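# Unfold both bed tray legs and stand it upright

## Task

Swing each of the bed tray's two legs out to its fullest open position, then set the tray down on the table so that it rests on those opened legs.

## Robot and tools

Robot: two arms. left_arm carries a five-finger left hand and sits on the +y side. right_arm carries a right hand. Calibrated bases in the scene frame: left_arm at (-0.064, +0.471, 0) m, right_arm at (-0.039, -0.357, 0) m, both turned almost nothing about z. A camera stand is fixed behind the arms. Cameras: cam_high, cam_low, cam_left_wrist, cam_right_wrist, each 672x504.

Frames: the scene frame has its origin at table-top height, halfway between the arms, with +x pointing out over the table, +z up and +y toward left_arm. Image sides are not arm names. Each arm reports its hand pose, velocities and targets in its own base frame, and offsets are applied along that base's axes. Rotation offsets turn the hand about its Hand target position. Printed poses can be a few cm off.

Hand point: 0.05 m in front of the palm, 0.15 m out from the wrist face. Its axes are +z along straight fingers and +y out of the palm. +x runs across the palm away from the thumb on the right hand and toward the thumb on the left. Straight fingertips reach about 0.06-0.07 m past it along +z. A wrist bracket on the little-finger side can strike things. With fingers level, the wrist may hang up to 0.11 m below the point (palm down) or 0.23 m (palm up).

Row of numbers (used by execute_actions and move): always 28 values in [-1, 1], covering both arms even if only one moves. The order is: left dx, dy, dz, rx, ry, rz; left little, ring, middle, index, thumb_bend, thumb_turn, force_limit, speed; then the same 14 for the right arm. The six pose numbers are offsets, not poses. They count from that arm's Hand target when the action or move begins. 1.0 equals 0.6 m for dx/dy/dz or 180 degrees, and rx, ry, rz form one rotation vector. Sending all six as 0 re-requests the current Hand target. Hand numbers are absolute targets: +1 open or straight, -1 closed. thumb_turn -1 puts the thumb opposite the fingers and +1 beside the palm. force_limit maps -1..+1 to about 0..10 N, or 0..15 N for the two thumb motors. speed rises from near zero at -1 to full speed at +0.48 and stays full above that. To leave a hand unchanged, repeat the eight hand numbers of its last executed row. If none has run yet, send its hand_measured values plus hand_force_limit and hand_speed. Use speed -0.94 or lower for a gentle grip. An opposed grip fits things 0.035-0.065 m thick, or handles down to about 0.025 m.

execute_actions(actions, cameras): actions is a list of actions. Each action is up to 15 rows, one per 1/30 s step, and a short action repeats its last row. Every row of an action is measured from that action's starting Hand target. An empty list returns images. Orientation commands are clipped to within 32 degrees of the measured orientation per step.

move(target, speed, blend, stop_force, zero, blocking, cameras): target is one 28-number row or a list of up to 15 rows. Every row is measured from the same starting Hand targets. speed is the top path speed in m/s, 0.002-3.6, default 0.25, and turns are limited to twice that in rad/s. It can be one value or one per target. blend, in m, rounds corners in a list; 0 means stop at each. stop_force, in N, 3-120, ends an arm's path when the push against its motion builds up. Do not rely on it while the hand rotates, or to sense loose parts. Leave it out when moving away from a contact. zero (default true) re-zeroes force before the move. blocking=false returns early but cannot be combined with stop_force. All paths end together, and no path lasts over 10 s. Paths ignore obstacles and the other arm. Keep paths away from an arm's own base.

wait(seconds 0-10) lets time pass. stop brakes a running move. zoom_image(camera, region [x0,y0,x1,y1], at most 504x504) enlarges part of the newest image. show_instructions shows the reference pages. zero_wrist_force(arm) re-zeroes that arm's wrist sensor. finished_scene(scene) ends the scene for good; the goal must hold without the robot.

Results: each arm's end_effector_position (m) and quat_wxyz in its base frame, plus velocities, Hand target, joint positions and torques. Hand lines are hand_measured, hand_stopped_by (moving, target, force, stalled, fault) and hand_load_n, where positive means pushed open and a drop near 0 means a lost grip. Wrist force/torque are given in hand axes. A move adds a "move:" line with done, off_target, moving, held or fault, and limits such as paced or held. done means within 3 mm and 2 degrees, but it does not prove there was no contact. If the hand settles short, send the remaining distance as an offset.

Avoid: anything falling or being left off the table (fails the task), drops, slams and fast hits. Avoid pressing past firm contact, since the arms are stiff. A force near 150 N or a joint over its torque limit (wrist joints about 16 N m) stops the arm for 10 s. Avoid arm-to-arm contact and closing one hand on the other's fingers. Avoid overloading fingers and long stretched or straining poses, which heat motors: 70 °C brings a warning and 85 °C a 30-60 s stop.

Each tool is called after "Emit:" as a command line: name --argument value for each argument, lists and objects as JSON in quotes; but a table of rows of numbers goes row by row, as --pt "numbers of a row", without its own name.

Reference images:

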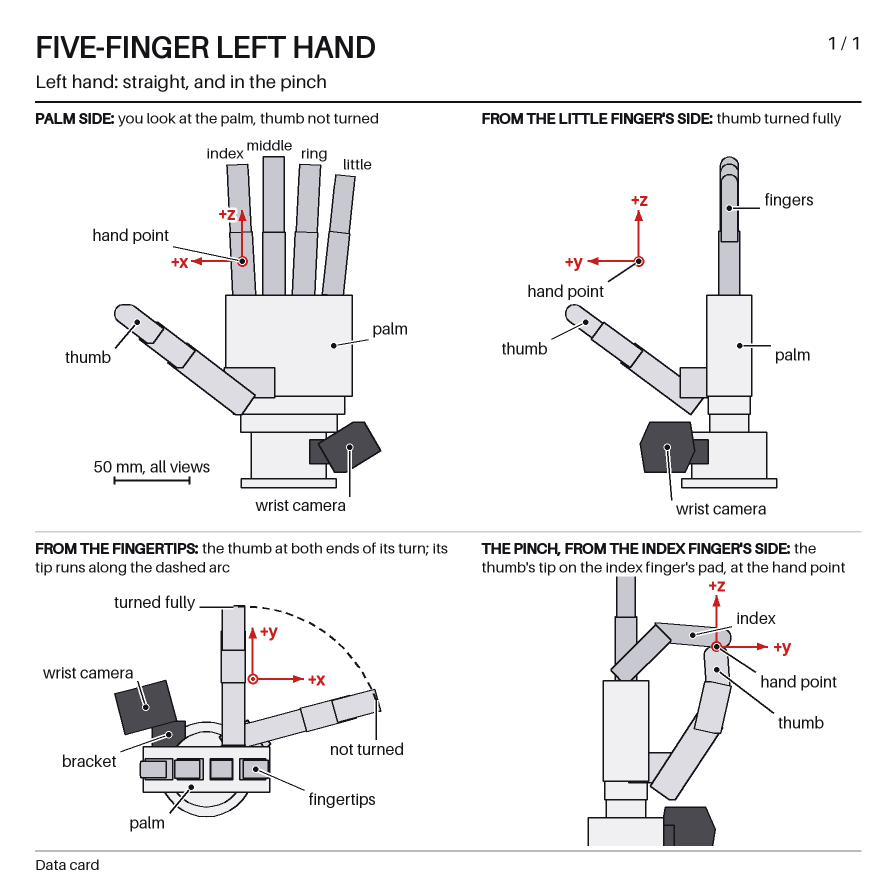

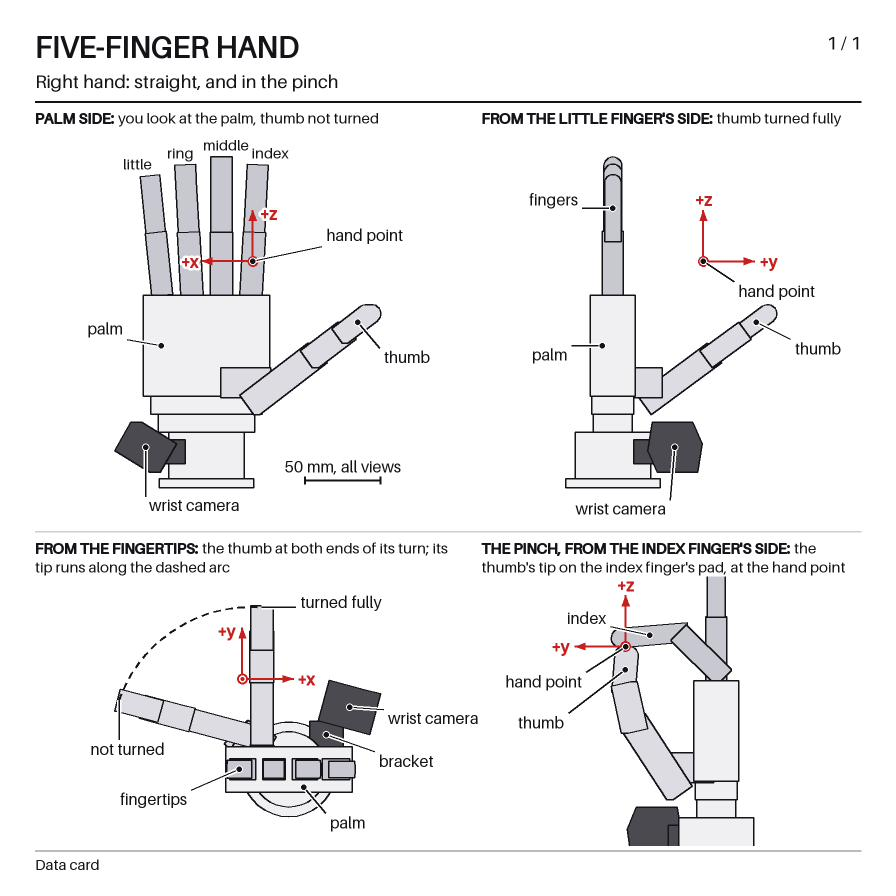

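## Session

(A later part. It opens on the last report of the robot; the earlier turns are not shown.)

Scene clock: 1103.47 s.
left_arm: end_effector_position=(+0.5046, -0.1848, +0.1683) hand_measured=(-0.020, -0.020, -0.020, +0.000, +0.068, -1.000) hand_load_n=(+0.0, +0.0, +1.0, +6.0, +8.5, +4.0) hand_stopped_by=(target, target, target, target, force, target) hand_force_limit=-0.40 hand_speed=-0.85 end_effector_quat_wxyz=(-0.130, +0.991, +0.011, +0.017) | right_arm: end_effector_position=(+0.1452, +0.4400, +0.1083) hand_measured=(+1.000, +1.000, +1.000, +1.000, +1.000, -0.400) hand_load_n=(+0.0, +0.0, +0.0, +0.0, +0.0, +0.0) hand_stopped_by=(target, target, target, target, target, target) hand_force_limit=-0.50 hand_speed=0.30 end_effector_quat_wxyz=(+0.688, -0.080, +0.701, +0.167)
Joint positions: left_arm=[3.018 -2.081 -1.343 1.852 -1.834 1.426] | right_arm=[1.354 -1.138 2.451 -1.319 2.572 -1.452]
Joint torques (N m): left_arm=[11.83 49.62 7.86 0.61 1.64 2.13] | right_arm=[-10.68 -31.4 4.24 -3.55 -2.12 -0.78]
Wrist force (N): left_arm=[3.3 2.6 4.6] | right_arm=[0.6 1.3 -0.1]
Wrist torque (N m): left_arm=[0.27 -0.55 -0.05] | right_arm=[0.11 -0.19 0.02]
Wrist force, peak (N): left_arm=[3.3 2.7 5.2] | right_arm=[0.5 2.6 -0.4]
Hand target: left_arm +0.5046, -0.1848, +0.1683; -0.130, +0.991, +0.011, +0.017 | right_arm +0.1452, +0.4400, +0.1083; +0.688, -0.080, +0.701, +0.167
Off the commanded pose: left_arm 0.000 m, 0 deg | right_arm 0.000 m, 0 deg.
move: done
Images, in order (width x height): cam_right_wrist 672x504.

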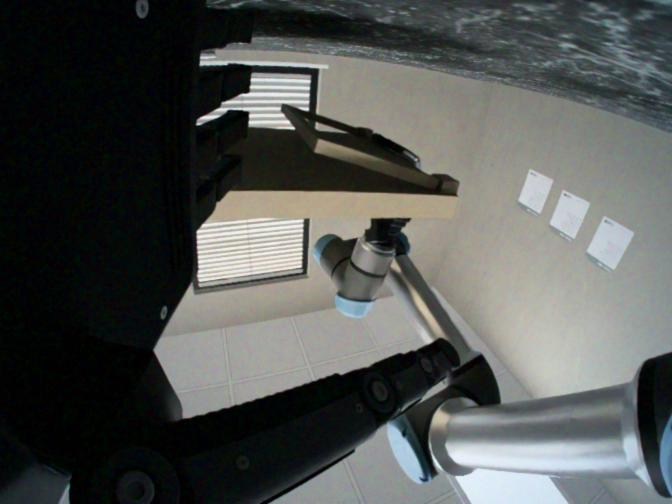

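Emit:
move --target '[0,0,0,0,0,0,-0.02,-0.02,-0.02,0,-0.45,-1,-0.4,-0.85, -0.0353,0.09,0.0902,0.1566,0.0577,0.0004,-1,-1,-1,1,0.55,-1,-0.5,0.3]' --speed 0.15 --cameras '["cam_right_wrist","cam_high"]'

Emit:
zoom_image --camera "cam_right_wrist" --region '[130, 60, 450, 300]'

Scene clock: 1134.67 s.
left_arm: end_effector_position=(+0.5046, -0.1848, +0.1683) hand_measured=(-0.020, -0.020, -0.020, +0.000, +0.068, -1.000) hand_load_n=(+0.0, +0.0, +1.0, +6.0, +8.5, +4.0) hand_stopped_by=(target, target, target, target, force, target) hand_force_limit=-0.40 hand_speed=-0.85 end_effector_quat_wxyz=(-0.130, +0.991, +0.011, +0.017) | right_arm: end_effector_position=(+0.1241, +0.4940, +0.1624) hand_measured=(-1.000, -1.000, -1.000, +1.000, +0.550, -1.000) hand_load_n=(+0.0, +0.0, +2.0, +0.0, +0.5, -0.5) hand_stopped_by=(target, target, target, target, target, target) hand_force_limit=-0.50 hand_speed=0.30 end_effector_quat_wxyz=(+0.621, +0.104, +0.698, +0.340)
Joint positions: left_arm=[3.018 -2.081 -1.343 1.852 -1.834 1.426] | right_arm=[1.483 -1.124 2.202 -1.085 2.702 -0.929]
Joint torques (N m): left_arm=[11.76 50.27 7.71 0.66 1.63 2.02] | right_arm=[11.12 -21.86 -19.32 1.71 2.53 1.5]
Wrist force (N): left_arm=[3.3 2.5 4.1] | right_arm=[0.9 2.4 -0.7]
Wrist torque (N m): left_arm=[0.26 -0.54 -0.05] | right_arm=[0.28 -0.25 0.06]
Wrist force, peak (N): left_arm=[3.2 3.0 5.1] | right_arm=[0.9 2.8 -0.8]
Hand target: left_arm +0.5046, -0.1848, +0.1683; -0.130, +0.991, +0.011, +0.017 | right_arm +0.1241, +0.4940, +0.1624; +0.621, +0.104, +0.698, +0.340
Off the commanded pose: left_arm 0.000 m, 0 deg | right_arm 0.000 m, 0 deg.
move: done
Images, in order (width x height): cam_high 672x504, cam_right_wrist 672x504.

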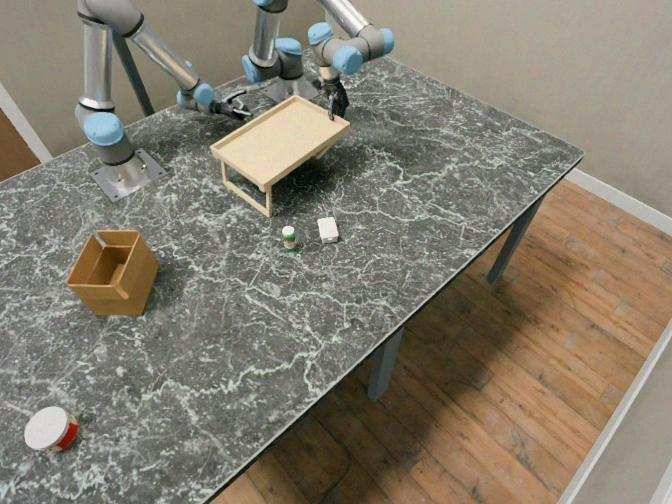

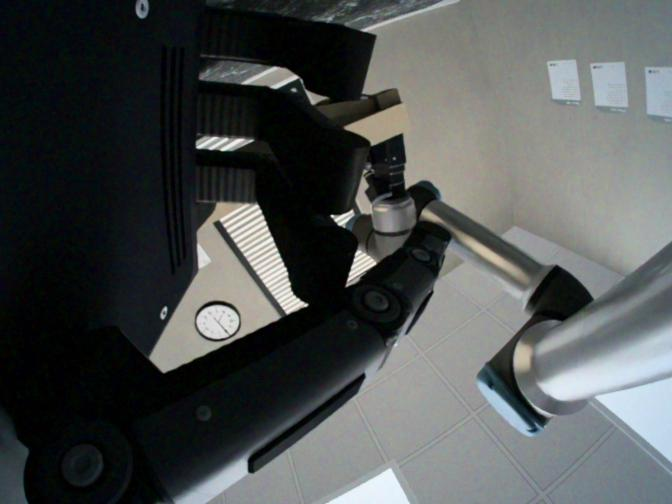

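Scaled by 1.575 from the camera's 672x504 image, which has a finer 960x720 frame.

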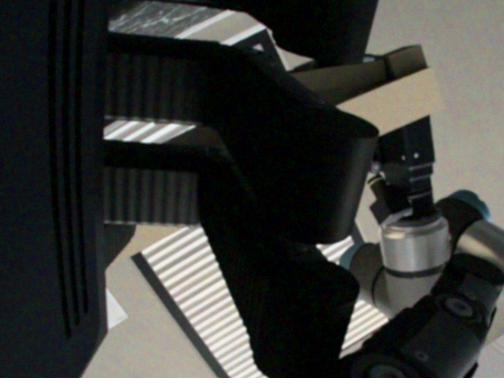

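Emit:
move --target '[0,0,0,0,0,0,-0.02,-0.02,-0.02,0,-0.45,-1,-0.4,-0.85, 0.11,0.0403,0.0003,0,0,0,-1,-1,-1,1,0.55,-1,-0.5,0.3]' --speed 0.03 --stop_force 3 --cameras '["cam_right_wrist","cam_high"]'

Emit:
zoom_image --camera "cam_right_wrist" --region '[130, 60, 450, 300]'

Scene clock: 1139.73 s.
left_arm: end_effector_position=(+0.5046, -0.1848, +0.1683) hand_measured=(-0.020, -0.020, -0.020, +0.000, +0.068, -1.000) hand_load_n=(+0.0, +0.0, +1.5, +6.0, +8.0, +4.0) hand_stopped_by=(target, target, target, target, force, target) hand_force_limit=-0.40 hand_speed=-0.85 end_effector_quat_wxyz=(-0.130, +0.991, +0.011, +0.017) | right_arm: end_effector_position=(+0.1901, +0.5182, +0.1626) hand_measured=(-1.000, -1.000, -1.000, +1.000, +0.550, -1.000) hand_load_n=(+0.0, +0.0, +2.0, +0.0, +0.5, +0.0) hand_stopped_by=(target, target, target, target, target, target) hand_force_limit=-0.50 hand_speed=0.30 end_effector_quat_wxyz=(+0.621, +0.104, +0.698, +0.340)
Joint positions: left_arm=[3.018 -2.081 -1.343 1.852 -1.834 1.426] | right_arm=[1.321 -1.106 2.164 -1.064 2.54 -0.927]
Joint torques (N m): left_arm=[11.15 49.65 7.5 0.59 1.49 1.97] | right_arm=[-10.41 -22.35 -19.89 1.46 -2.3 1.46]
Wrist force (N): left_arm=[3.4 2.5 5.3] | right_arm=[1.0 2.4 -0.9]
Wrist torque (N m): left_arm=[0.22 -0.56 -0.04] | right_arm=[0.25 -0.29 0.05]
Wrist force, peak (N): left_arm=[3.4 2.5 5.3] | right_arm=[0.9 2.7 -1.3]
Hand target: left_arm +0.5046, -0.1848, +0.1683; -0.130, +0.991, +0.011, +0.017 | right_arm +0.1901, +0.5182, +0.1626; +0.621, +0.104, +0.698, +0.340
Off the commanded pose: left_arm 0.000 m, 0 deg | right_arm 0.000 m, 0 deg.
move: done
Images, in order (width x height): cam_high 672x504, cam_right_wrist 672x504.

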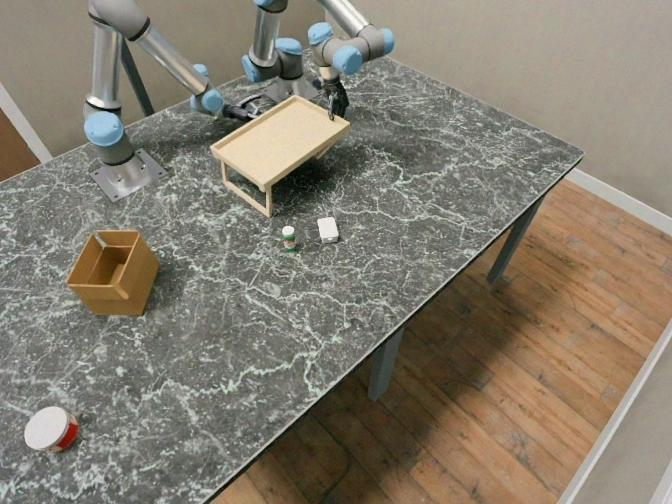

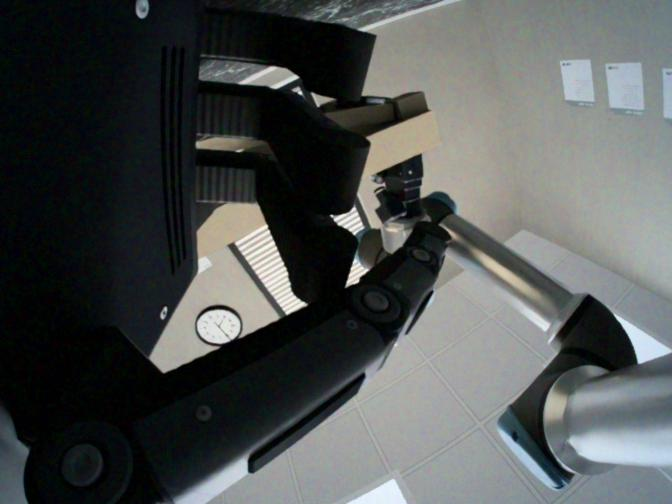

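Scaled by 1.575 from the camera's 672x504 image, which has a finer 960x720 frame.

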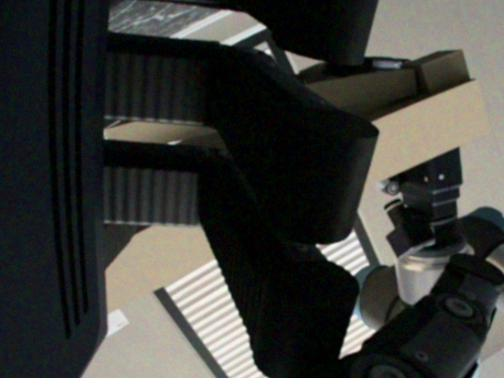

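Emit:
move --pt "0 0 0 0 0 0 -0.02 -0.02 -0.02 0 -0.45 -1 -0.4 -0.85 0.0125 0.0047 0.0 0 0 0 -1 -1 -1 1 0.55 -1 -0.5 0.3" --pt "0 0 0 0 0 0 -0.02 -0.02 -0.02 0 -0.45 -1 -0.4 -0.85 0.0125 0.0163 -0.029 0 0 0 -1 -1 -1 1 0.55 -1 -0.5 0.3" --pt "0 0 0 0 0 0 -0.02 -0.02 -0.02 0 -0.45 -1 -0.4 -0.85 0.0125 0.0325 -0.0547 0 0 0 -1 -1 -1 1 0.55 -1 -0.5 0.3" --speed 0.03 --stop_force 8 --cameras '["cam_right_wrist","cam_high"]'

Emit:
zoom_image --camera "cam_right_wrist" --region '[130, 60, 450, 300]'

Emit:
zoom_image --camera "cam_high" --region '[150, 40, 410, 240]'

Scene clock: 1147.20 s.
left_arm: end_effector_position=(+0.5046, -0.1848, +0.1683) hand_measured=(-0.020, -0.020, -0.020, +0.000, +0.068, -1.000) hand_load_n=(+0.5, +0.0, +1.0, +6.0, +8.5, +4.0) hand_stopped_by=(target, target, target, target, force, target) hand_force_limit=-0.40 hand_speed=-0.85 end_effector_quat_wxyz=(-0.130, +0.991, +0.011, +0.017) | right_arm: end_effector_position=(+0.1976, +0.5377, +0.1298) hand_measured=(-1.000, -1.000, -1.000, +1.000, +0.550, -1.000) hand_load_n=(+0.0, +0.0, +2.0, +0.0, +0.5, +0.0) hand_stopped_by=(target, target, target, target, target, target) hand_force_limit=-0.50 hand_speed=0.30 end_effector_quat_wxyz=(+0.621, +0.104, +0.698, +0.340)
Joint positions: left_arm=[3.018 -2.081 -1.343 1.852 -1.834 1.426] | right_arm=[1.315 -0.999 2.113 -1.12 2.534 -0.927]
Joint torques (N m): left_arm=[11.8 49.69 7.82 0.54 1.51 1.87] | right_arm=[11.25 -25.28 -18.99 -3.68 2.17 -0.77]
Wrist force (N): left_arm=[3.4 2.6 4.4] | right_arm=[1.0 2.3 -1.1]
Wrist torque (N m): left_arm=[0.26 -0.55 -0.05] | right_arm=[0.24 -0.29 0.08]
Wrist force, peak (N): left_arm=[3.1 3.1 5.3] | right_arm=[1.0 2.6 -1.3]
Hand target: left_arm +0.5046, -0.1848, +0.1683; -0.130, +0.991, +0.011, +0.017 | right_arm +0.1976, +0.5377, +0.1298; +0.621, +0.104, +0.698, +0.340
Off the commanded pose: left_arm 0.000 m, 0 deg | right_arm 0.000 m, 0 deg.
move: done
Images, in order (width x height): cam_high 672x504, cam_right_wrist 672x504.

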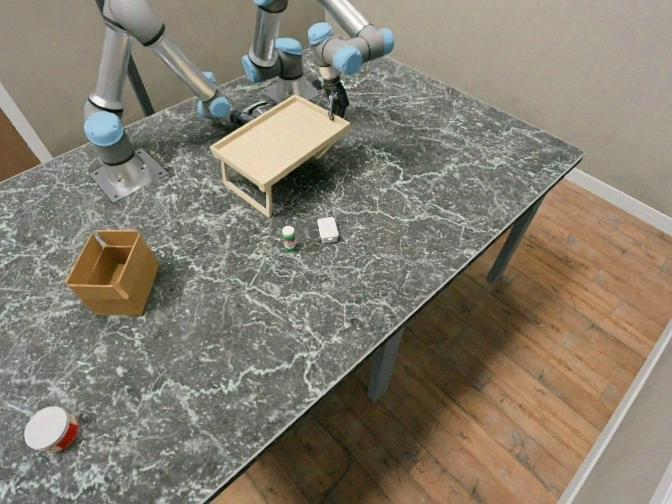

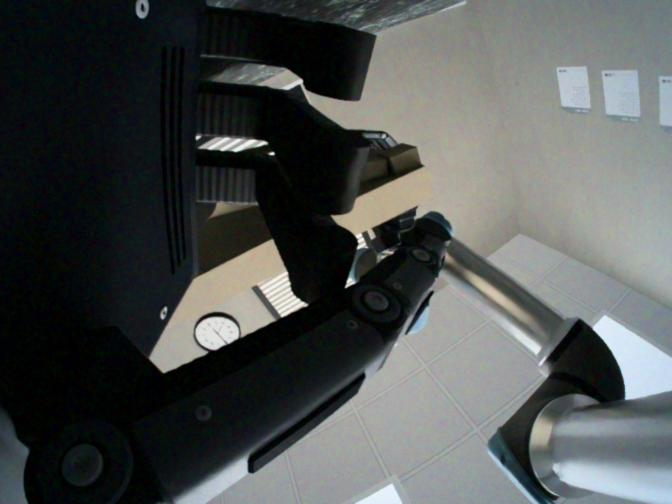

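Scaled by 1.575 from the camera's 672x504 image, which has a finer 960x720 frame.

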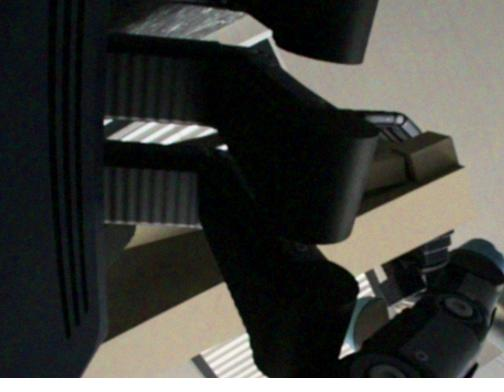

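Scaled by 1.938 from the camera's 672x504 image, which has a finer 960x720 frame.

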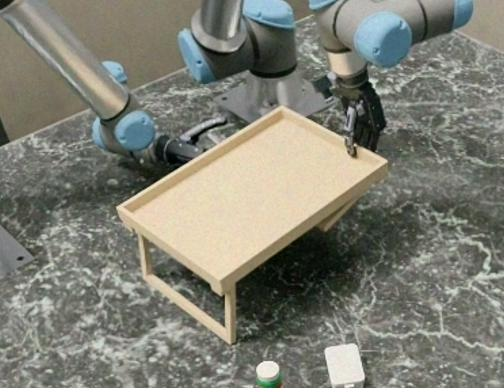

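Emit:
move --pt "0 0 0 0 0 0 -0.02 -0.02 -0.02 0 -0.45 -1 -0.4 -0.85 -0.0863 -0.0318 0 0 0 0 -1 -1 -1 1 0.55 -1 -0.5 0.3" --pt "0 0 0 0 0 0 -0.02 -0.02 -0.02 0 -0.45 -1 -0.4 -0.85 -0.0863 -0.1631 -0.0367 -0.1566 -0.0577 -0.0004 1 1 1 1 1 -0.4 -0.5 0.3" --speed 0.15 --cameras '["cam_right_wrist"]'

Emit:
zoom_image --camera "cam_right_wrist" --region '[190, 60, 510, 300]'

Scene clock: 1155.23 s.
left_arm: end_effector_position=(+0.5046, -0.1848, +0.1683) hand_measured=(-0.020, -0.020, -0.020, +0.000, +0.068, -1.000) hand_load_n=(+0.0, +0.0, +1.0, +6.0, +8.0, +4.0) hand_stopped_by=(target, target, target, target, force, target) hand_force_limit=-0.40 hand_speed=-0.85 end_effector_quat_wxyz=(-0.130, +0.991, +0.011, +0.017) | right_arm: end_effector_position=(+0.1458, +0.4399, +0.1078) hand_measured=(+1.000, +1.000, +1.000, +1.000, +1.000, -0.400) hand_load_n=(+0.0, +0.0, +0.0, +0.0, +0.0, +0.0) hand_stopped_by=(target, target, target, target, target, target) hand_force_limit=-0.50 hand_speed=0.30 end_effector_quat_wxyz=(+0.688, -0.080, +0.701, +0.167)
Joint positions: left_arm=[3.018 -2.081 -1.343 1.852 -1.834 1.426] | right_arm=[1.352 -1.136 2.451 -1.322 2.57 -1.452]
Joint torques (N m): left_arm=[11.37 49.95 8.33 0.6 1.47 1.9] | right_arm=[-10.17 -30.22 3.14 -3.37 -1.17 -1.19]
Wrist force (N): left_arm=[3.0 2.7 4.8] | right_arm=[0.5 1.4 -0.3]
Wrist torque (N m): left_arm=[0.28 -0.52 -0.07] | right_arm=[0.12 -0.17 0.02]
Wrist force, peak (N): left_arm=[3.3 2.9 5.1] | right_arm=[1.3 3.0 -1.1]
Hand target: left_arm +0.5046, -0.1848, +0.1683; -0.130, +0.991, +0.011, +0.017 | right_arm +0.1458, +0.4399, +0.1078; +0.688, -0.080, +0.701, +0.167
Off the commanded pose: left_arm 0.000 m, 0 deg | right_arm 0.000 m, 0 deg.
move: done
Images, in order (width x height): cam_right_wrist 672x504.

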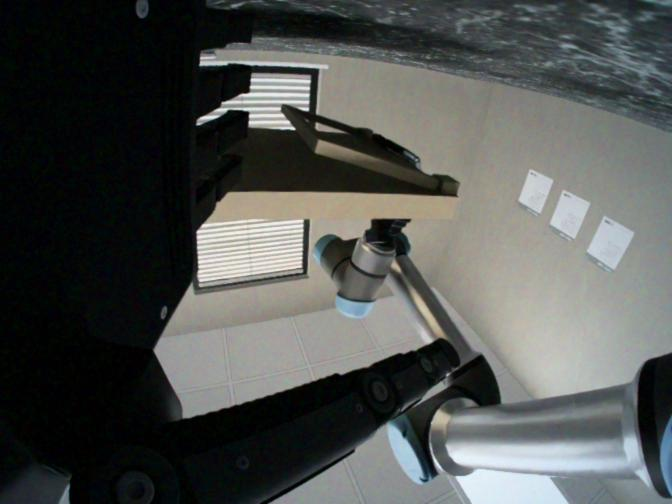

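Scaled by 1.575 from the camera's 672x504 image, which has a finer 960x720 frame.

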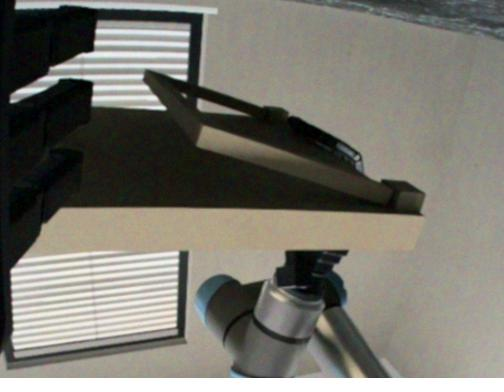

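Emit:
move --target '[0,0,0,0,0,0,-0.02,-0.02,-0.02,0,-0.45,-1,-0.4,-0.85, 0.0762,0.138,0.0737,0,0,0,0.2,0.2,0.2,1,1,-0.4,-0.5,0.3]' --speed 0.12 --cameras '["cam_right_wrist"]'

Emit:
zoom_image --camera "cam_right_wrist" --region '[190, 60, 510, 300]'

Scene clock: 1168.17 s.
left_arm: end_effector_position=(+0.5046, -0.1848, +0.1683) hand_measured=(-0.020, -0.020, -0.020, +0.000, +0.068, -1.000) hand_load_n=(+0.0, +0.0, +1.0, +6.0, +8.5, +4.0) hand_stopped_by=(target, target, target, target, force, target) hand_force_limit=-0.40 hand_speed=-0.85 end_effector_quat_wxyz=(-0.130, +0.991, +0.011, +0.017) | right_arm: end_effector_position=(+0.1915, +0.5226, +0.1520) hand_measured=(+0.200, +0.200, +0.200, +1.000, +1.000, -0.400) hand_load_n=(+0.0, +0.0, +0.0, +0.0, +0.0, +0.0) hand_stopped_by=(target, target, target, target, target, target) hand_force_limit=-0.50 hand_speed=0.30 end_effector_quat_wxyz=(+0.688, -0.080, +0.701, +0.167)
Joint positions: left_arm=[3.018 -2.081 -1.343 1.852 -1.834 1.426] | right_arm=[1.279 -1.169 2.223 -1.06 2.497 -1.451]
Joint torques (N m): left_arm=[10.51 49.3 8.17 0.57 1.39 1.87] | right_arm=[-10.72 -19.97 -19.41 1.43 -2.1 1.03]
Wrist force (N): left_arm=[3.1 2.6 4.2] | right_arm=[0.4 1.5 -0.9]
Wrist torque (N m): left_arm=[0.27 -0.50 -0.07] | right_arm=[0.18 -0.15 0.00]
Wrist force, peak (N): left_arm=[3.2 3.0 5.0] | right_arm=[0.4 2.1 -0.3]
Hand target: left_arm +0.5046, -0.1848, +0.1683; -0.130, +0.991, +0.011, +0.017 | right_arm +0.1915, +0.5227, +0.1520; +0.688, -0.080, +0.701, +0.167
Off the commanded pose: left_arm 0.000 m, 0 deg | right_arm 0.000 m, 0 deg.
move: done
Images, in order (width x height): cam_right_wrist 672x504.

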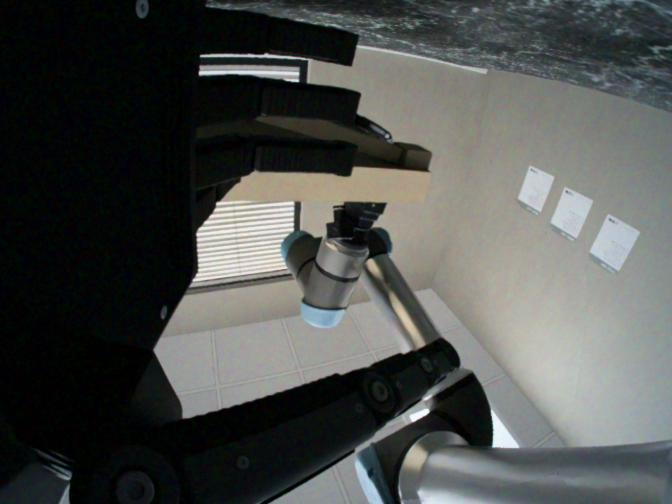

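Scaled by 1.575 from the camera's 672x504 image, which has a finer 960x720 frame.

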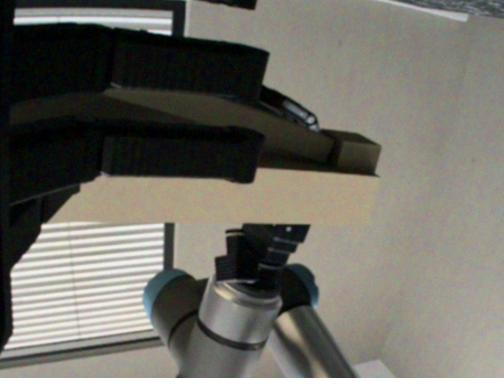

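Emit:
move --target '[0,0,0,0,0,0,-0.02,-0.02,-0.02,0,-0.45,-1,-0.4,-0.85, 0,0,-0.005,0,0,0,-1,-1,-1,1,0.55,-1,-0.5,0.3]' --speed 0.1

Emit:
move --target '[0,0,0,0,0,0,-0.02,-0.02,-0.02,0,-0.45,-1,-0.4,-0.85, 0.11,0.0405,0,0,0,0,-1,-1,-1,1,0.55,-1,-0.5,0.3]' --speed 0.03 --stop_force 3 --cameras '["cam_right_wrist","cam_high"]'

Emit:
zoom_image --camera "cam_right_wrist" --region '[130, 60, 450, 300]'

Emit:
zoom_image --camera "cam_high" --region '[150, 40, 410, 240]'

Scene clock: 1184.43 s.
left_arm: end_effector_position=(+0.5046, -0.1848, +0.1683) hand_measured=(-0.020, -0.020, -0.020, +0.000, +0.068, -1.000) hand_load_n=(+0.0, +0.0, +1.5, +6.0, +8.0, +4.0) hand_stopped_by=(target, target, target, target, force, target) hand_force_limit=-0.40 hand_speed=-0.85 end_effector_quat_wxyz=(-0.130, +0.991, +0.011, +0.017) | right_arm: end_effector_position=(+0.1915, +0.5227, +0.1490) hand_measured=(-1.000, -1.000, -1.000, +1.000, +0.550, -1.000) hand_load_n=(+0.0, +0.0, +2.0, +0.0, +0.5, +0.0) hand_stopped_by=(target, target, target, target, target, target) hand_force_limit=-0.50 hand_speed=0.30 end_effector_quat_wxyz=(+0.688, -0.080, +0.701, +0.167)
Joint positions: left_arm=[3.018 -2.081 -1.343 1.852 -1.834 1.426] | right_arm=[1.279 -1.161 2.224 -1.068 2.497 -1.451]
Joint torques (N m): left_arm=[11.57 50.54 8.45 0.53 1.41 1.9] | right_arm=[-9.76 -19.82 -0.43 -3.73 -0.25 0.41]
Wrist force (N): left_arm=[3.3 2.7 4.9] | right_arm=[0.7 1.7 -0.8]
Wrist torque (N m): left_arm=[0.26 -0.54 -0.05] | right_arm=[0.20 -0.20 0.01]
Wrist force, peak (N): left_arm=[3.3 3.0 5.1] | right_arm=[0.6 1.8 -1.0]
Hand target: left_arm +0.5046, -0.1848, +0.1683; -0.130, +0.991, +0.011, +0.017 | right_arm +0.1915, +0.5227, +0.1490; +0.688, -0.080, +0.701, +0.167
Off the commanded pose: left_arm 0.000 m, 0 deg | right_arm 0.000 m, 0 deg.
move: done

Scene clock: 1187.63 s.
left_arm: end_effector_position=(+0.5046, -0.1848, +0.1683) hand_measured=(-0.020, -0.020, -0.020, +0.000, +0.068, -1.000) hand_load_n=(+0.0, +0.0, +1.0, +6.0, +8.0, +4.0) hand_stopped_by=(target, target, target, target, force, target) hand_force_limit=-0.40 hand_speed=-0.85 end_effector_quat_wxyz=(-0.130, +0.991, +0.011, +0.017) | right_arm: end_effector_position=(+0.2575, +0.5470, +0.1490) hand_measured=(-1.000, -1.000, -1.000, +1.000, +0.550, -1.000) hand_load_n=(+0.0, +0.0, +2.0, +0.0, +0.0, -0.5) hand_stopped_by=(target, target, target, target, target, target) hand_force_limit=-0.50 hand_speed=0.30 end_effector_quat_wxyz=(+0.688, -0.080, +0.701, +0.167)
Joint positions: left_arm=[3.018 -2.081 -1.343 1.852 -1.834 1.426] | right_arm=[1.137 -1.122 2.148 -1.032 2.355 -1.45]
Joint torques (N m): left_arm=[10.74 48.19 7.91 0.54 1.43 1.84] | right_arm=[-10.44 -22.59 -20.94 1.28 -2.35 1.01]
Wrist force (N): left_arm=[3.5 1.9 5.1] | right_arm=[0.3 1.9 -0.7]
Wrist torque (N m): left_arm=[0.26 -0.53 -0.04] | right_arm=[0.22 -0.14 0.01]
Wrist force, peak (N): left_arm=[3.1 2.7 5.0] | right_arm=[3.5 1.2 -2.4]
Hand target: left_arm +0.5046, -0.1848, +0.1683; -0.130, +0.991, +0.011, +0.017 | right_arm +0.2575, +0.5470, +0.1490; +0.688, -0.080, +0.701, +0.167
Off the commanded pose: left_arm 0.000 m, 0 deg | right_arm 0.000 m, 0 deg.
move: done
Images, in order (width x height): cam_high 672x504, cam_right_wrist 672x504.

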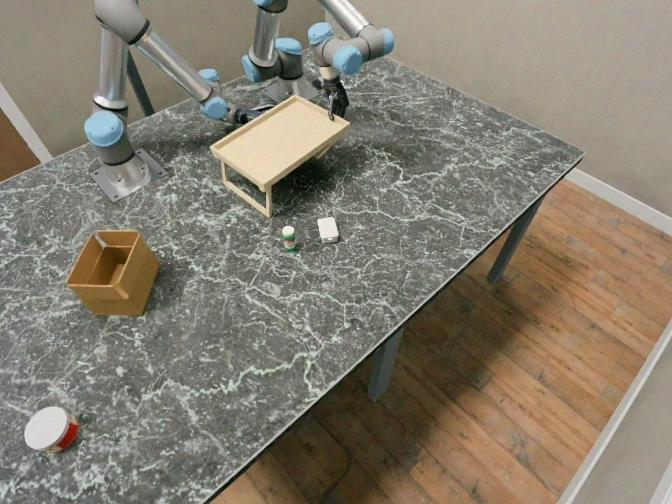

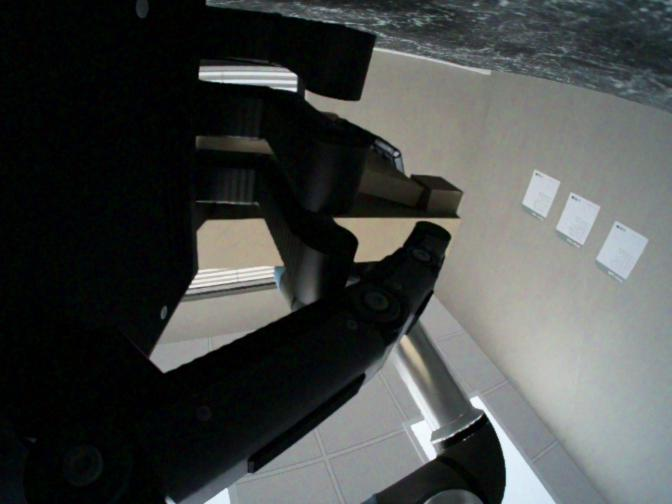

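Scaled by 1.575 from the camera's 672x504 image, which has a finer 960x720 frame.

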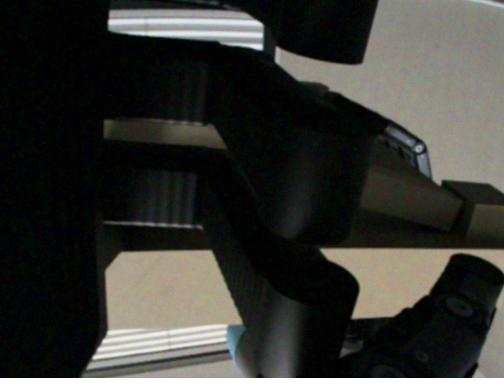

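Scaled by 1.938 from the camera's 672x504 image, which has a finer 960x720 frame.

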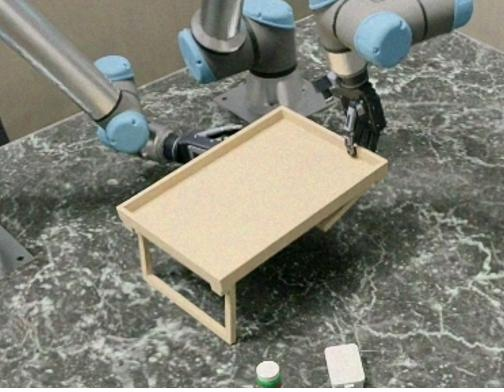

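Emit:
move --pt "0 0 0 0 0 0 -0.02 -0.02 -0.02 0 -0.45 -1 -0.4 -0.85 0.0 0.0133 -0.04 0 0 0 -1 -1 -1 1 0.55 -1 -0.5 0.3" --pt "0 0 0 0 0 0 -0.02 -0.02 -0.02 0 -0.45 -1 -0.4 -0.85 0.0 0.03 -0.068 0 0 0 -1 -1 -1 1 0.55 -1 -0.5 0.3" --speed 0.03 --stop_force 8 --cameras '["cam_right_wrist","cam_high"]'

Emit:
zoom_image --camera "cam_right_wrist" --region '[130, 60, 450, 300]'

Emit:
zoom_image --camera "cam_high" --region '[150, 40, 410, 240]'

Scene clock: 1196.20 s.
left_arm: end_effector_position=(+0.5046, -0.1848, +0.1683) hand_measured=(-0.020, -0.020, -0.020, +0.000, +0.068, -1.000) hand_load_n=(+0.0, +0.0, +1.0, +6.5, +8.0, +4.0) hand_stopped_by=(target, target, target, target, force, target) hand_force_limit=-0.40 hand_speed=-0.85 end_effector_quat_wxyz=(-0.130, +0.991, +0.011, +0.017) | right_arm: end_effector_position=(+0.2575, +0.5650, +0.1082) hand_measured=(-1.000, -1.000, -1.000, +1.000, +0.550, -1.000) hand_load_n=(+0.0, +0.0, +2.0, +0.0, +0.5, -0.5) hand_stopped_by=(target, target, target, target, target, target) hand_force_limit=-0.50 hand_speed=0.30 end_effector_quat_wxyz=(+0.688, -0.080, +0.701, +0.167)
Joint positions: left_arm=[3.018 -2.081 -1.343 1.852 -1.834 1.426] | right_arm=[1.156 -0.997 2.103 -1.111 2.374 -1.45]
Joint torques (N m): left_arm=[9.92 45.18 8.69 0.49 1.5 1.83] | right_arm=[10.93 -26.18 -19.22 -3.87 2.47 -0.76]
Wrist force (N): left_arm=[3.1 2.3 5.1] | right_arm=[0.4 1.8 -0.8]
Wrist torque (N m): left_arm=[0.28 -0.49 -0.07] | right_arm=[0.19 -0.23 0.05]
Wrist force, peak (N): left_arm=[3.4 2.3 5.4] | right_arm=[0.5 2.2 -0.6]
Hand target: left_arm +0.5046, -0.1848, +0.1683; -0.130, +0.991, +0.011, +0.017 | right_arm +0.2575, +0.5650, +0.1082; +0.688, -0.080, +0.701, +0.167
Off the commanded pose: left_arm 0.000 m, 0 deg | right_arm 0.000 m, 0 deg.
move: done
Images, in order (width x height): cam_high 672x504, cam_right_wrist 672x504.

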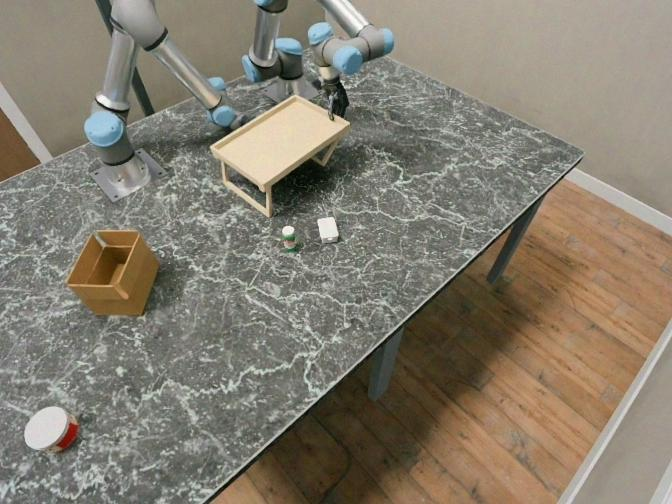

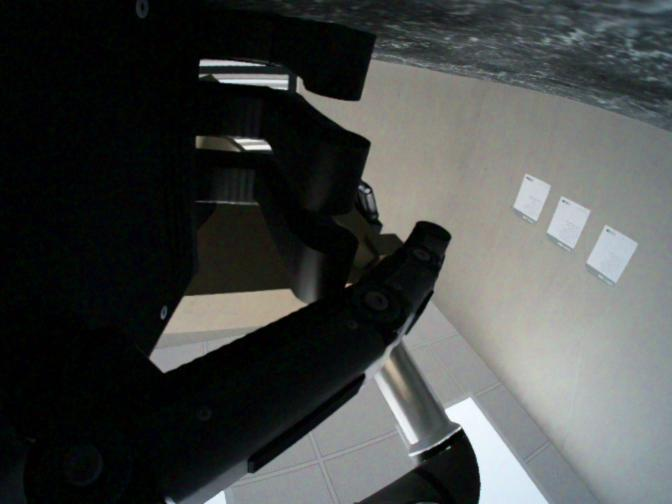

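Scaled by 1.575 from the camera's 672x504 image, which has a finer 960x720 frame.

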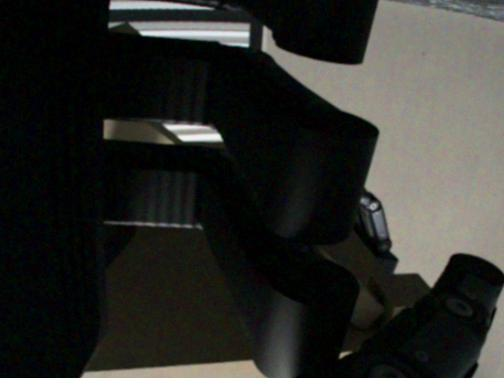

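Scaled by 1.938 from the camera's 672x504 image, which has a finer 960x720 frame.

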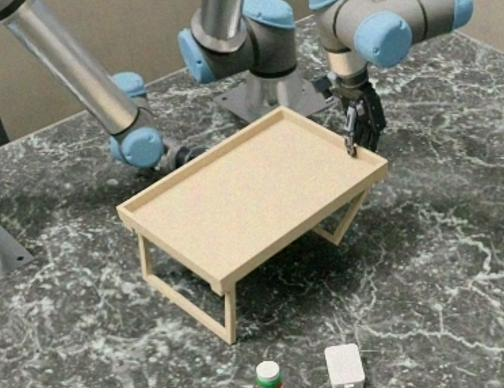

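Emit:
move --pt "0 0 0 0 0 0 -0.02 -0.02 -0.02 0 -0.45 -1 -0.4 -0.85 -0.12 -0.0442 0 0 0 0 -1 -1 -1 1 0.55 -1 -0.5 0.3" --pt "0 0 0 0 0 0 -0.02 -0.02 -0.02 0 -0.45 -1 -0.4 -0.85 -0.179 -0.158 0.02 0 0 0 1 1 1 1 1 -0.4 -0.5 0.3" --speed 0.15 --cameras '["cam_right_wrist"]'

Emit:
zoom_image --camera "cam_right_wrist" --region '[190, 60, 510, 300]'

Scene clock: 1202.17 s.
left_arm: end_effector_position=(+0.5046, -0.1848, +0.1683) hand_measured=(-0.020, -0.020, -0.020, +0.000, +0.068, -1.000) hand_load_n=(+0.0, +0.0, +1.0, +6.0, +8.0, +4.5) hand_stopped_by=(target, target, target, target, force, target) hand_force_limit=-0.40 hand_speed=-0.85 end_effector_quat_wxyz=(-0.130, +0.991, +0.011, +0.017) | right_arm: end_effector_position=(+0.1501, +0.4701, +0.1202) hand_measured=(+1.000, +1.000, +1.000, +1.000, +1.000, -0.400) hand_load_n=(+0.0, +0.0, +0.0, +0.0, +0.0, +0.0) hand_stopped_by=(target, target, target, target, target, target) hand_force_limit=-0.50 hand_speed=0.30 end_effector_quat_wxyz=(+0.688, -0.080, +0.701, +0.167)
Joint positions: left_arm=[3.018 -2.081 -1.343 1.852 -1.834 1.426] | right_arm=[1.36 -1.145 2.367 -1.229 2.578 -1.452]
Joint torques (N m): left_arm=[9.53 41.97 8.59 0.49 1.45 1.77] | right_arm=[11.25 -33.17 0.6 -3.29 1.39 -0.77]
Wrist force (N): left_arm=[3.4 2.2 4.6] | right_arm=[0.7 1.4 -0.3]
Wrist torque (N m): left_arm=[0.29 -0.55 -0.05] | right_arm=[0.12 -0.20 0.05]
Wrist force, peak (N): left_arm=[3.4 2.3 5.4] | right_arm=[0.5 1.7 -1.6]
Hand target: left_arm +0.5046, -0.1848, +0.1683; -0.130, +0.991, +0.011, +0.017 | right_arm +0.1501, +0.4702, +0.1202; +0.688, -0.080, +0.701, +0.167
Off the commanded pose: left_arm 0.000 m, 0 deg | right_arm 0.000 m, 0 deg.
move: done
Images, in order (width x height): cam_right_wrist 672x504.

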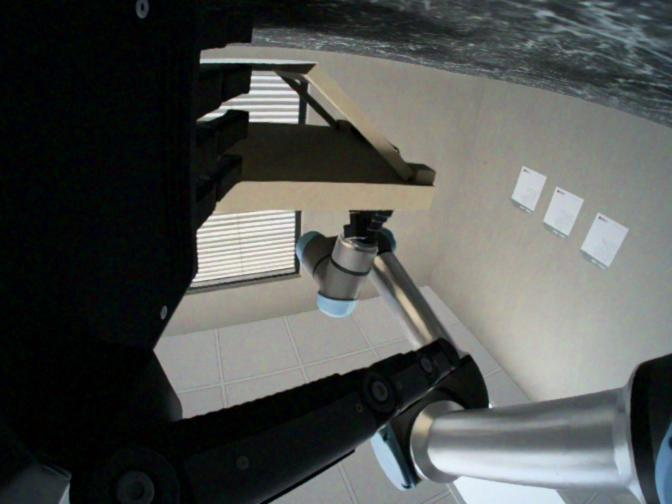

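Scaled by 1.575 from the camera's 672x504 image, which has a finer 960x720 frame.

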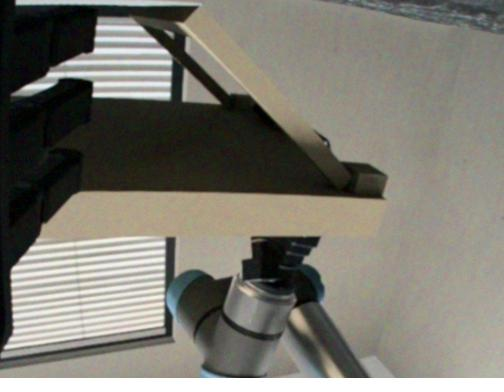

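Emit:
move --target '[0,0,0,0,0,0,-0.02,-0.02,-0.02,0,-0.45,-1,-0.4,-0.85, 0.0695,0.1428,0,0,0,0,-1,-1,-1,1,0.55,-1,-0.5,0.3]' --speed 0.15

Emit:
move --target '[0,0,0,0,0,0,-0.02,-0.02,-0.02,0,-0.45,-1,-0.4,-0.85, 0.1175,0.0433,0,0,0,0,-1,-1,-1,1,0.55,-1,-0.5,0.3]' --speed 0.03 --stop_force 3 --cameras '["cam_right_wrist","cam_high"]'

Emit:
zoom_image --camera "cam_right_wrist" --region '[130, 60, 450, 300]'

Emit:
zoom_image --camera "cam_high" --region '[150, 40, 410, 240]'

Scene clock: 1223.23 s.
left_arm: end_effector_position=(+0.5046, -0.1848, +0.1683) hand_measured=(-0.020, -0.020, -0.020, +0.000, +0.068, -1.000) hand_load_n=(+0.0, +0.0, +1.5, +6.0, +8.0, +4.0) hand_stopped_by=(target, target, target, target, force, target) hand_force_limit=-0.40 hand_speed=-0.85 end_effector_quat_wxyz=(-0.130, +0.991, +0.011, +0.017) | right_arm: end_effector_position=(+0.1918, +0.5558, +0.1202) hand_measured=(-1.000, -1.000, -1.000, +1.000, +0.550, -1.000) hand_load_n=(+0.0, +0.0, +2.0, +0.0, +0.5, +0.0) hand_stopped_by=(target, target, target, target, target, target) hand_force_limit=-0.50 hand_speed=0.30 end_effector_quat_wxyz=(+0.688, -0.080, +0.701, +0.167)
Joint positions: left_arm=[3.018 -2.081 -1.343 1.852 -1.834 1.426] | right_arm=[1.303 -1.041 2.134 -1.099 2.521 -1.452]
Joint torques (N m): left_arm=[9.32 39.34 8.59 0.48 1.41 1.69] | right_arm=[-10.42 -24.53 -18.41 1.47 -2.29 1.17]
Wrist force (N): left_arm=[3.2 2.2 4.4] | right_arm=[0.6 1.5 -0.7]
Wrist torque (N m): left_arm=[0.29 -0.50 -0.07] | right_arm=[0.10 -0.25 0.03]
Wrist force, peak (N): left_arm=[3.4 2.2 5.2] | right_arm=[0.7 2.5 -0.4]
Hand target: left_arm +0.5046, -0.1848, +0.1683; -0.130, +0.991, +0.011, +0.017 | right_arm +0.1918, +0.5558, +0.1202; +0.688, -0.080, +0.701, +0.167
Off the commanded pose: left_arm 0.000 m, 0 deg | right_arm 0.000 m, 0 deg.
move: done

Scene clock: 1226.60 s.
left_arm: end_effector_position=(+0.5046, -0.1848, +0.1683) hand_measured=(-0.020, -0.020, -0.020, +0.000, +0.068, -1.000) hand_load_n=(+0.0, +0.0, +1.5, +6.5, +8.0, +4.0) hand_stopped_by=(target, target, target, target, force, target) hand_force_limit=-0.40 hand_speed=-0.85 end_effector_quat_wxyz=(-0.130, +0.991, +0.011, +0.017) | right_arm: end_effector_position=(+0.2623, +0.5818, +0.1202) hand_measured=(-1.000, -1.000, -1.000, +1.000, +0.550, -1.000) hand_load_n=(+0.0, +0.0, +2.0, +0.0, +0.5, -0.5) hand_stopped_by=(target, target, target, target, target, target) hand_force_limit=-0.50 hand_speed=0.30 end_effector_quat_wxyz=(+0.688, -0.080, +0.701, +0.167)
Joint positions: left_arm=[3.018 -2.081 -1.343 1.852 -1.834 1.426] | right_arm=[1.161 -1.003 2.051 -1.053 2.38 -1.45]
Joint torques (N m): left_arm=[8.63 37.63 8.86 0.45 1.48 1.73] | right_arm=[-10.45 -26.86 -20.36 1.32 -2.3 1.12]
Wrist force (N): left_arm=[3.4 2.3 4.6] | right_arm=[0.8 1.6 -0.9]
Wrist torque (N m): left_arm=[0.31 -0.54 -0.06] | right_arm=[0.18 -0.21 0.04]
Wrist force, peak (N): left_arm=[3.5 2.0 5.0] | right_arm=[0.6 1.9 -0.9]
Hand target: left_arm +0.5046, -0.1848, +0.1683; -0.130, +0.991, +0.011, +0.017 | right_arm +0.2623, +0.5818, +0.1202; +0.688, -0.080, +0.701, +0.167
Off the commanded pose: left_arm 0.000 m, 0 deg | right_arm 0.000 m, 0 deg.
move: done
Images, in order (width x height): cam_high 672x504, cam_right_wrist 672x504.

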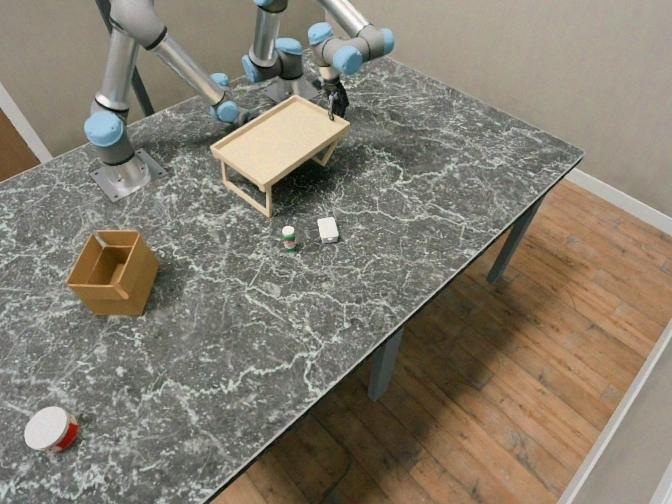

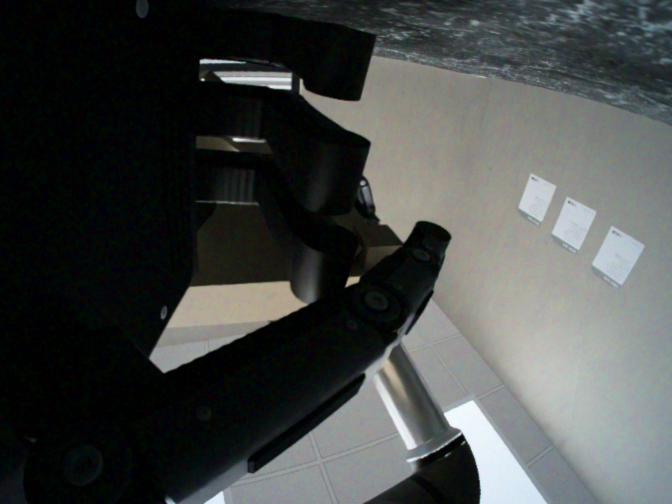

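Scaled by 1.575 from the camera's 672x504 image, which has a finer 960x720 frame.

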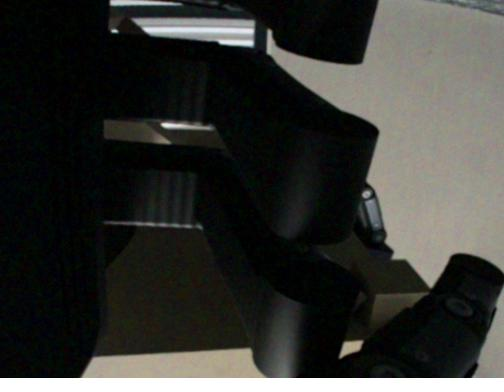

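Scaled by 1.938 from the camera's 672x504 image, which has a finer 960x720 frame.

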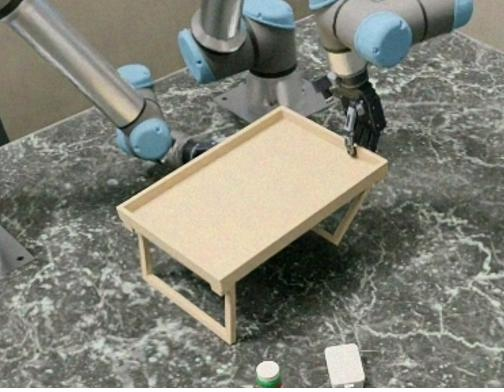

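Emit:
move --pt "0 0 0 0 0 0 -0.02 -0.02 -0.02 0 -0.45 -1 -0.4 -0.85 0 0.009 -0.0138 0 0 0 -1 -1 -1 1 0.55 -1 -0.5 0.3" --pt "0 0 0 0 0 0 -0.02 -0.02 -0.02 0 -0.45 -1 -0.4 -0.85 -0.001 0.031 -0.0205 0 0 0 -1 -1 -1 1 0.55 -1 -0.5 0.3" --pt "0 0 0 0 0 0 -0.02 -0.02 -0.02 0 -0.45 -1 -0.4 -0.85 -0.002 0.0717 -0.0205 0 0 0 -1 -1 -1 1 0.55 -1 -0.5 0.3" --speed 0.03 --stop_force 6 --cameras '["cam_right_wrist","cam_high"]'

Emit:
zoom_image --camera "cam_right_wrist" --region '[130, 60, 450, 300]'

Emit:
zoom_image --camera "cam_high" --region '[150, 40, 410, 240]'

Scene clock: 1234.70 s.
left_arm: end_effector_position=(+0.5046, -0.1848, +0.1683) hand_measured=(-0.020, -0.020, -0.020, +0.000, +0.068, -1.000) hand_load_n=(+0.0, +0.0, +2.0, +3.5, +3.0, +1.5) hand_stopped_by=(target, target, target, target, force, target) hand_force_limit=-0.40 hand_speed=-0.85 end_effector_quat_wxyz=(-0.130, +0.991, +0.011, +0.017) | right_arm: end_effector_position=(+0.2611, +0.6248, +0.1079) hand_measured=(-1.000, -1.000, -1.000, +1.000, +0.550, -1.000) hand_load_n=(+0.0, +0.0, +2.0, +0.5, +0.5, -0.5) hand_stopped_by=(target, target, target, target, target, target) hand_force_limit=-0.50 hand_speed=0.30 end_effector_quat_wxyz=(+0.688, -0.080, +0.701, +0.167)
Joint positions: left_arm=[3.018 -2.081 -1.343 1.852 -1.834 1.426] | right_arm=[1.2 -0.916 1.921 -1.01 2.419 -1.451]
Joint torques (N m): left_arm=[8.25 34.92 8.76 0.55 1.43 1.68] | right_arm=[11.36 -30.9 -21.58 1.41 2.21 1.01]
Wrist force (N): left_arm=[3.8 0.9 4.0] | right_arm=[0.5 0.3 -1.0]
Wrist torque (N m): left_arm=[0.22 -0.50 0.09] | right_arm=[0.23 -0.18 0.03]
Wrist force, peak (N): left_arm=[3.6 2.3 5.0] | right_arm=[0.7 1.8 -0.8]
Hand target: left_arm +0.5046, -0.1848, +0.1683; -0.130, +0.991, +0.011, +0.017 | right_arm +0.2611, +0.6248, +0.1079; +0.688, -0.080, +0.701, +0.167
Off the commanded pose: left_arm 0.000 m, 0 deg | right_arm 0.000 m, 0 deg.
move: done
Images, in order (width x height): cam_high 672x504, cam_right_wrist 672x504.

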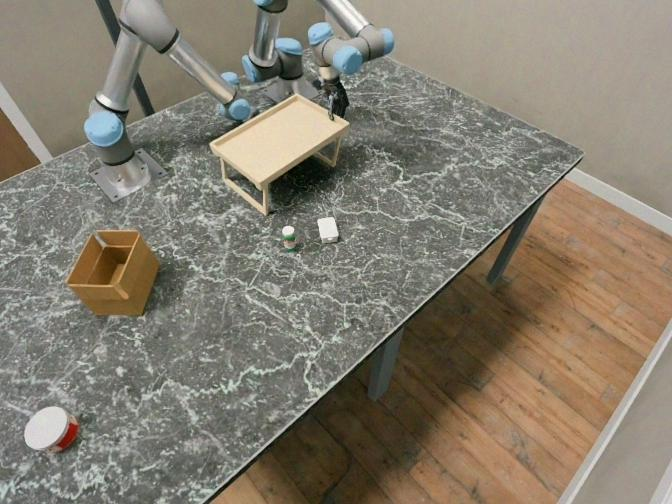

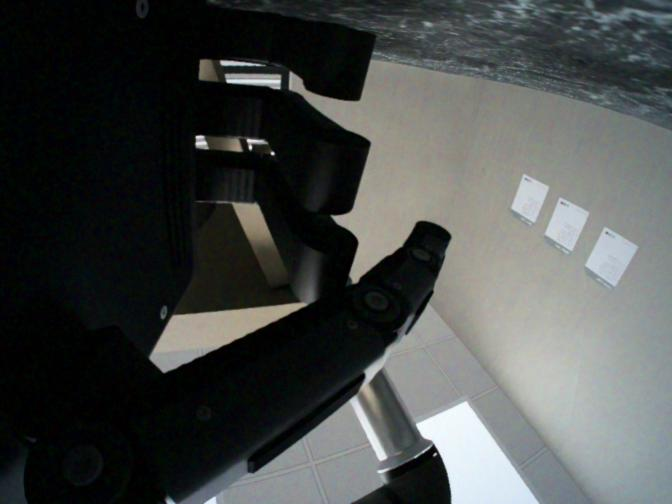

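Scaled by 1.575 from the camera's 672x504 image, which has a finer 960x720 frame.

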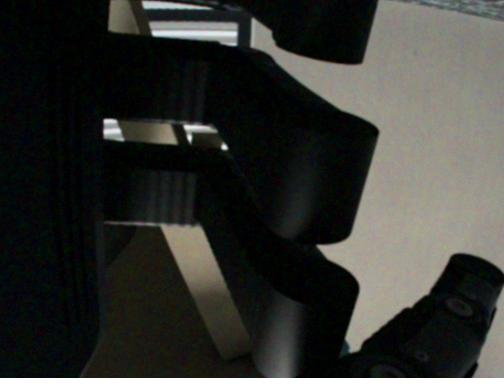

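Scaled by 1.938 from the camera's 672x504 image, which has a finer 960x720 frame.

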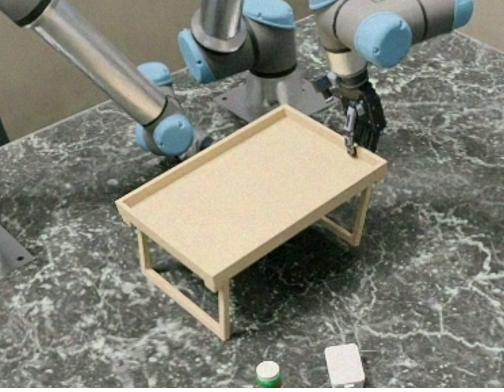

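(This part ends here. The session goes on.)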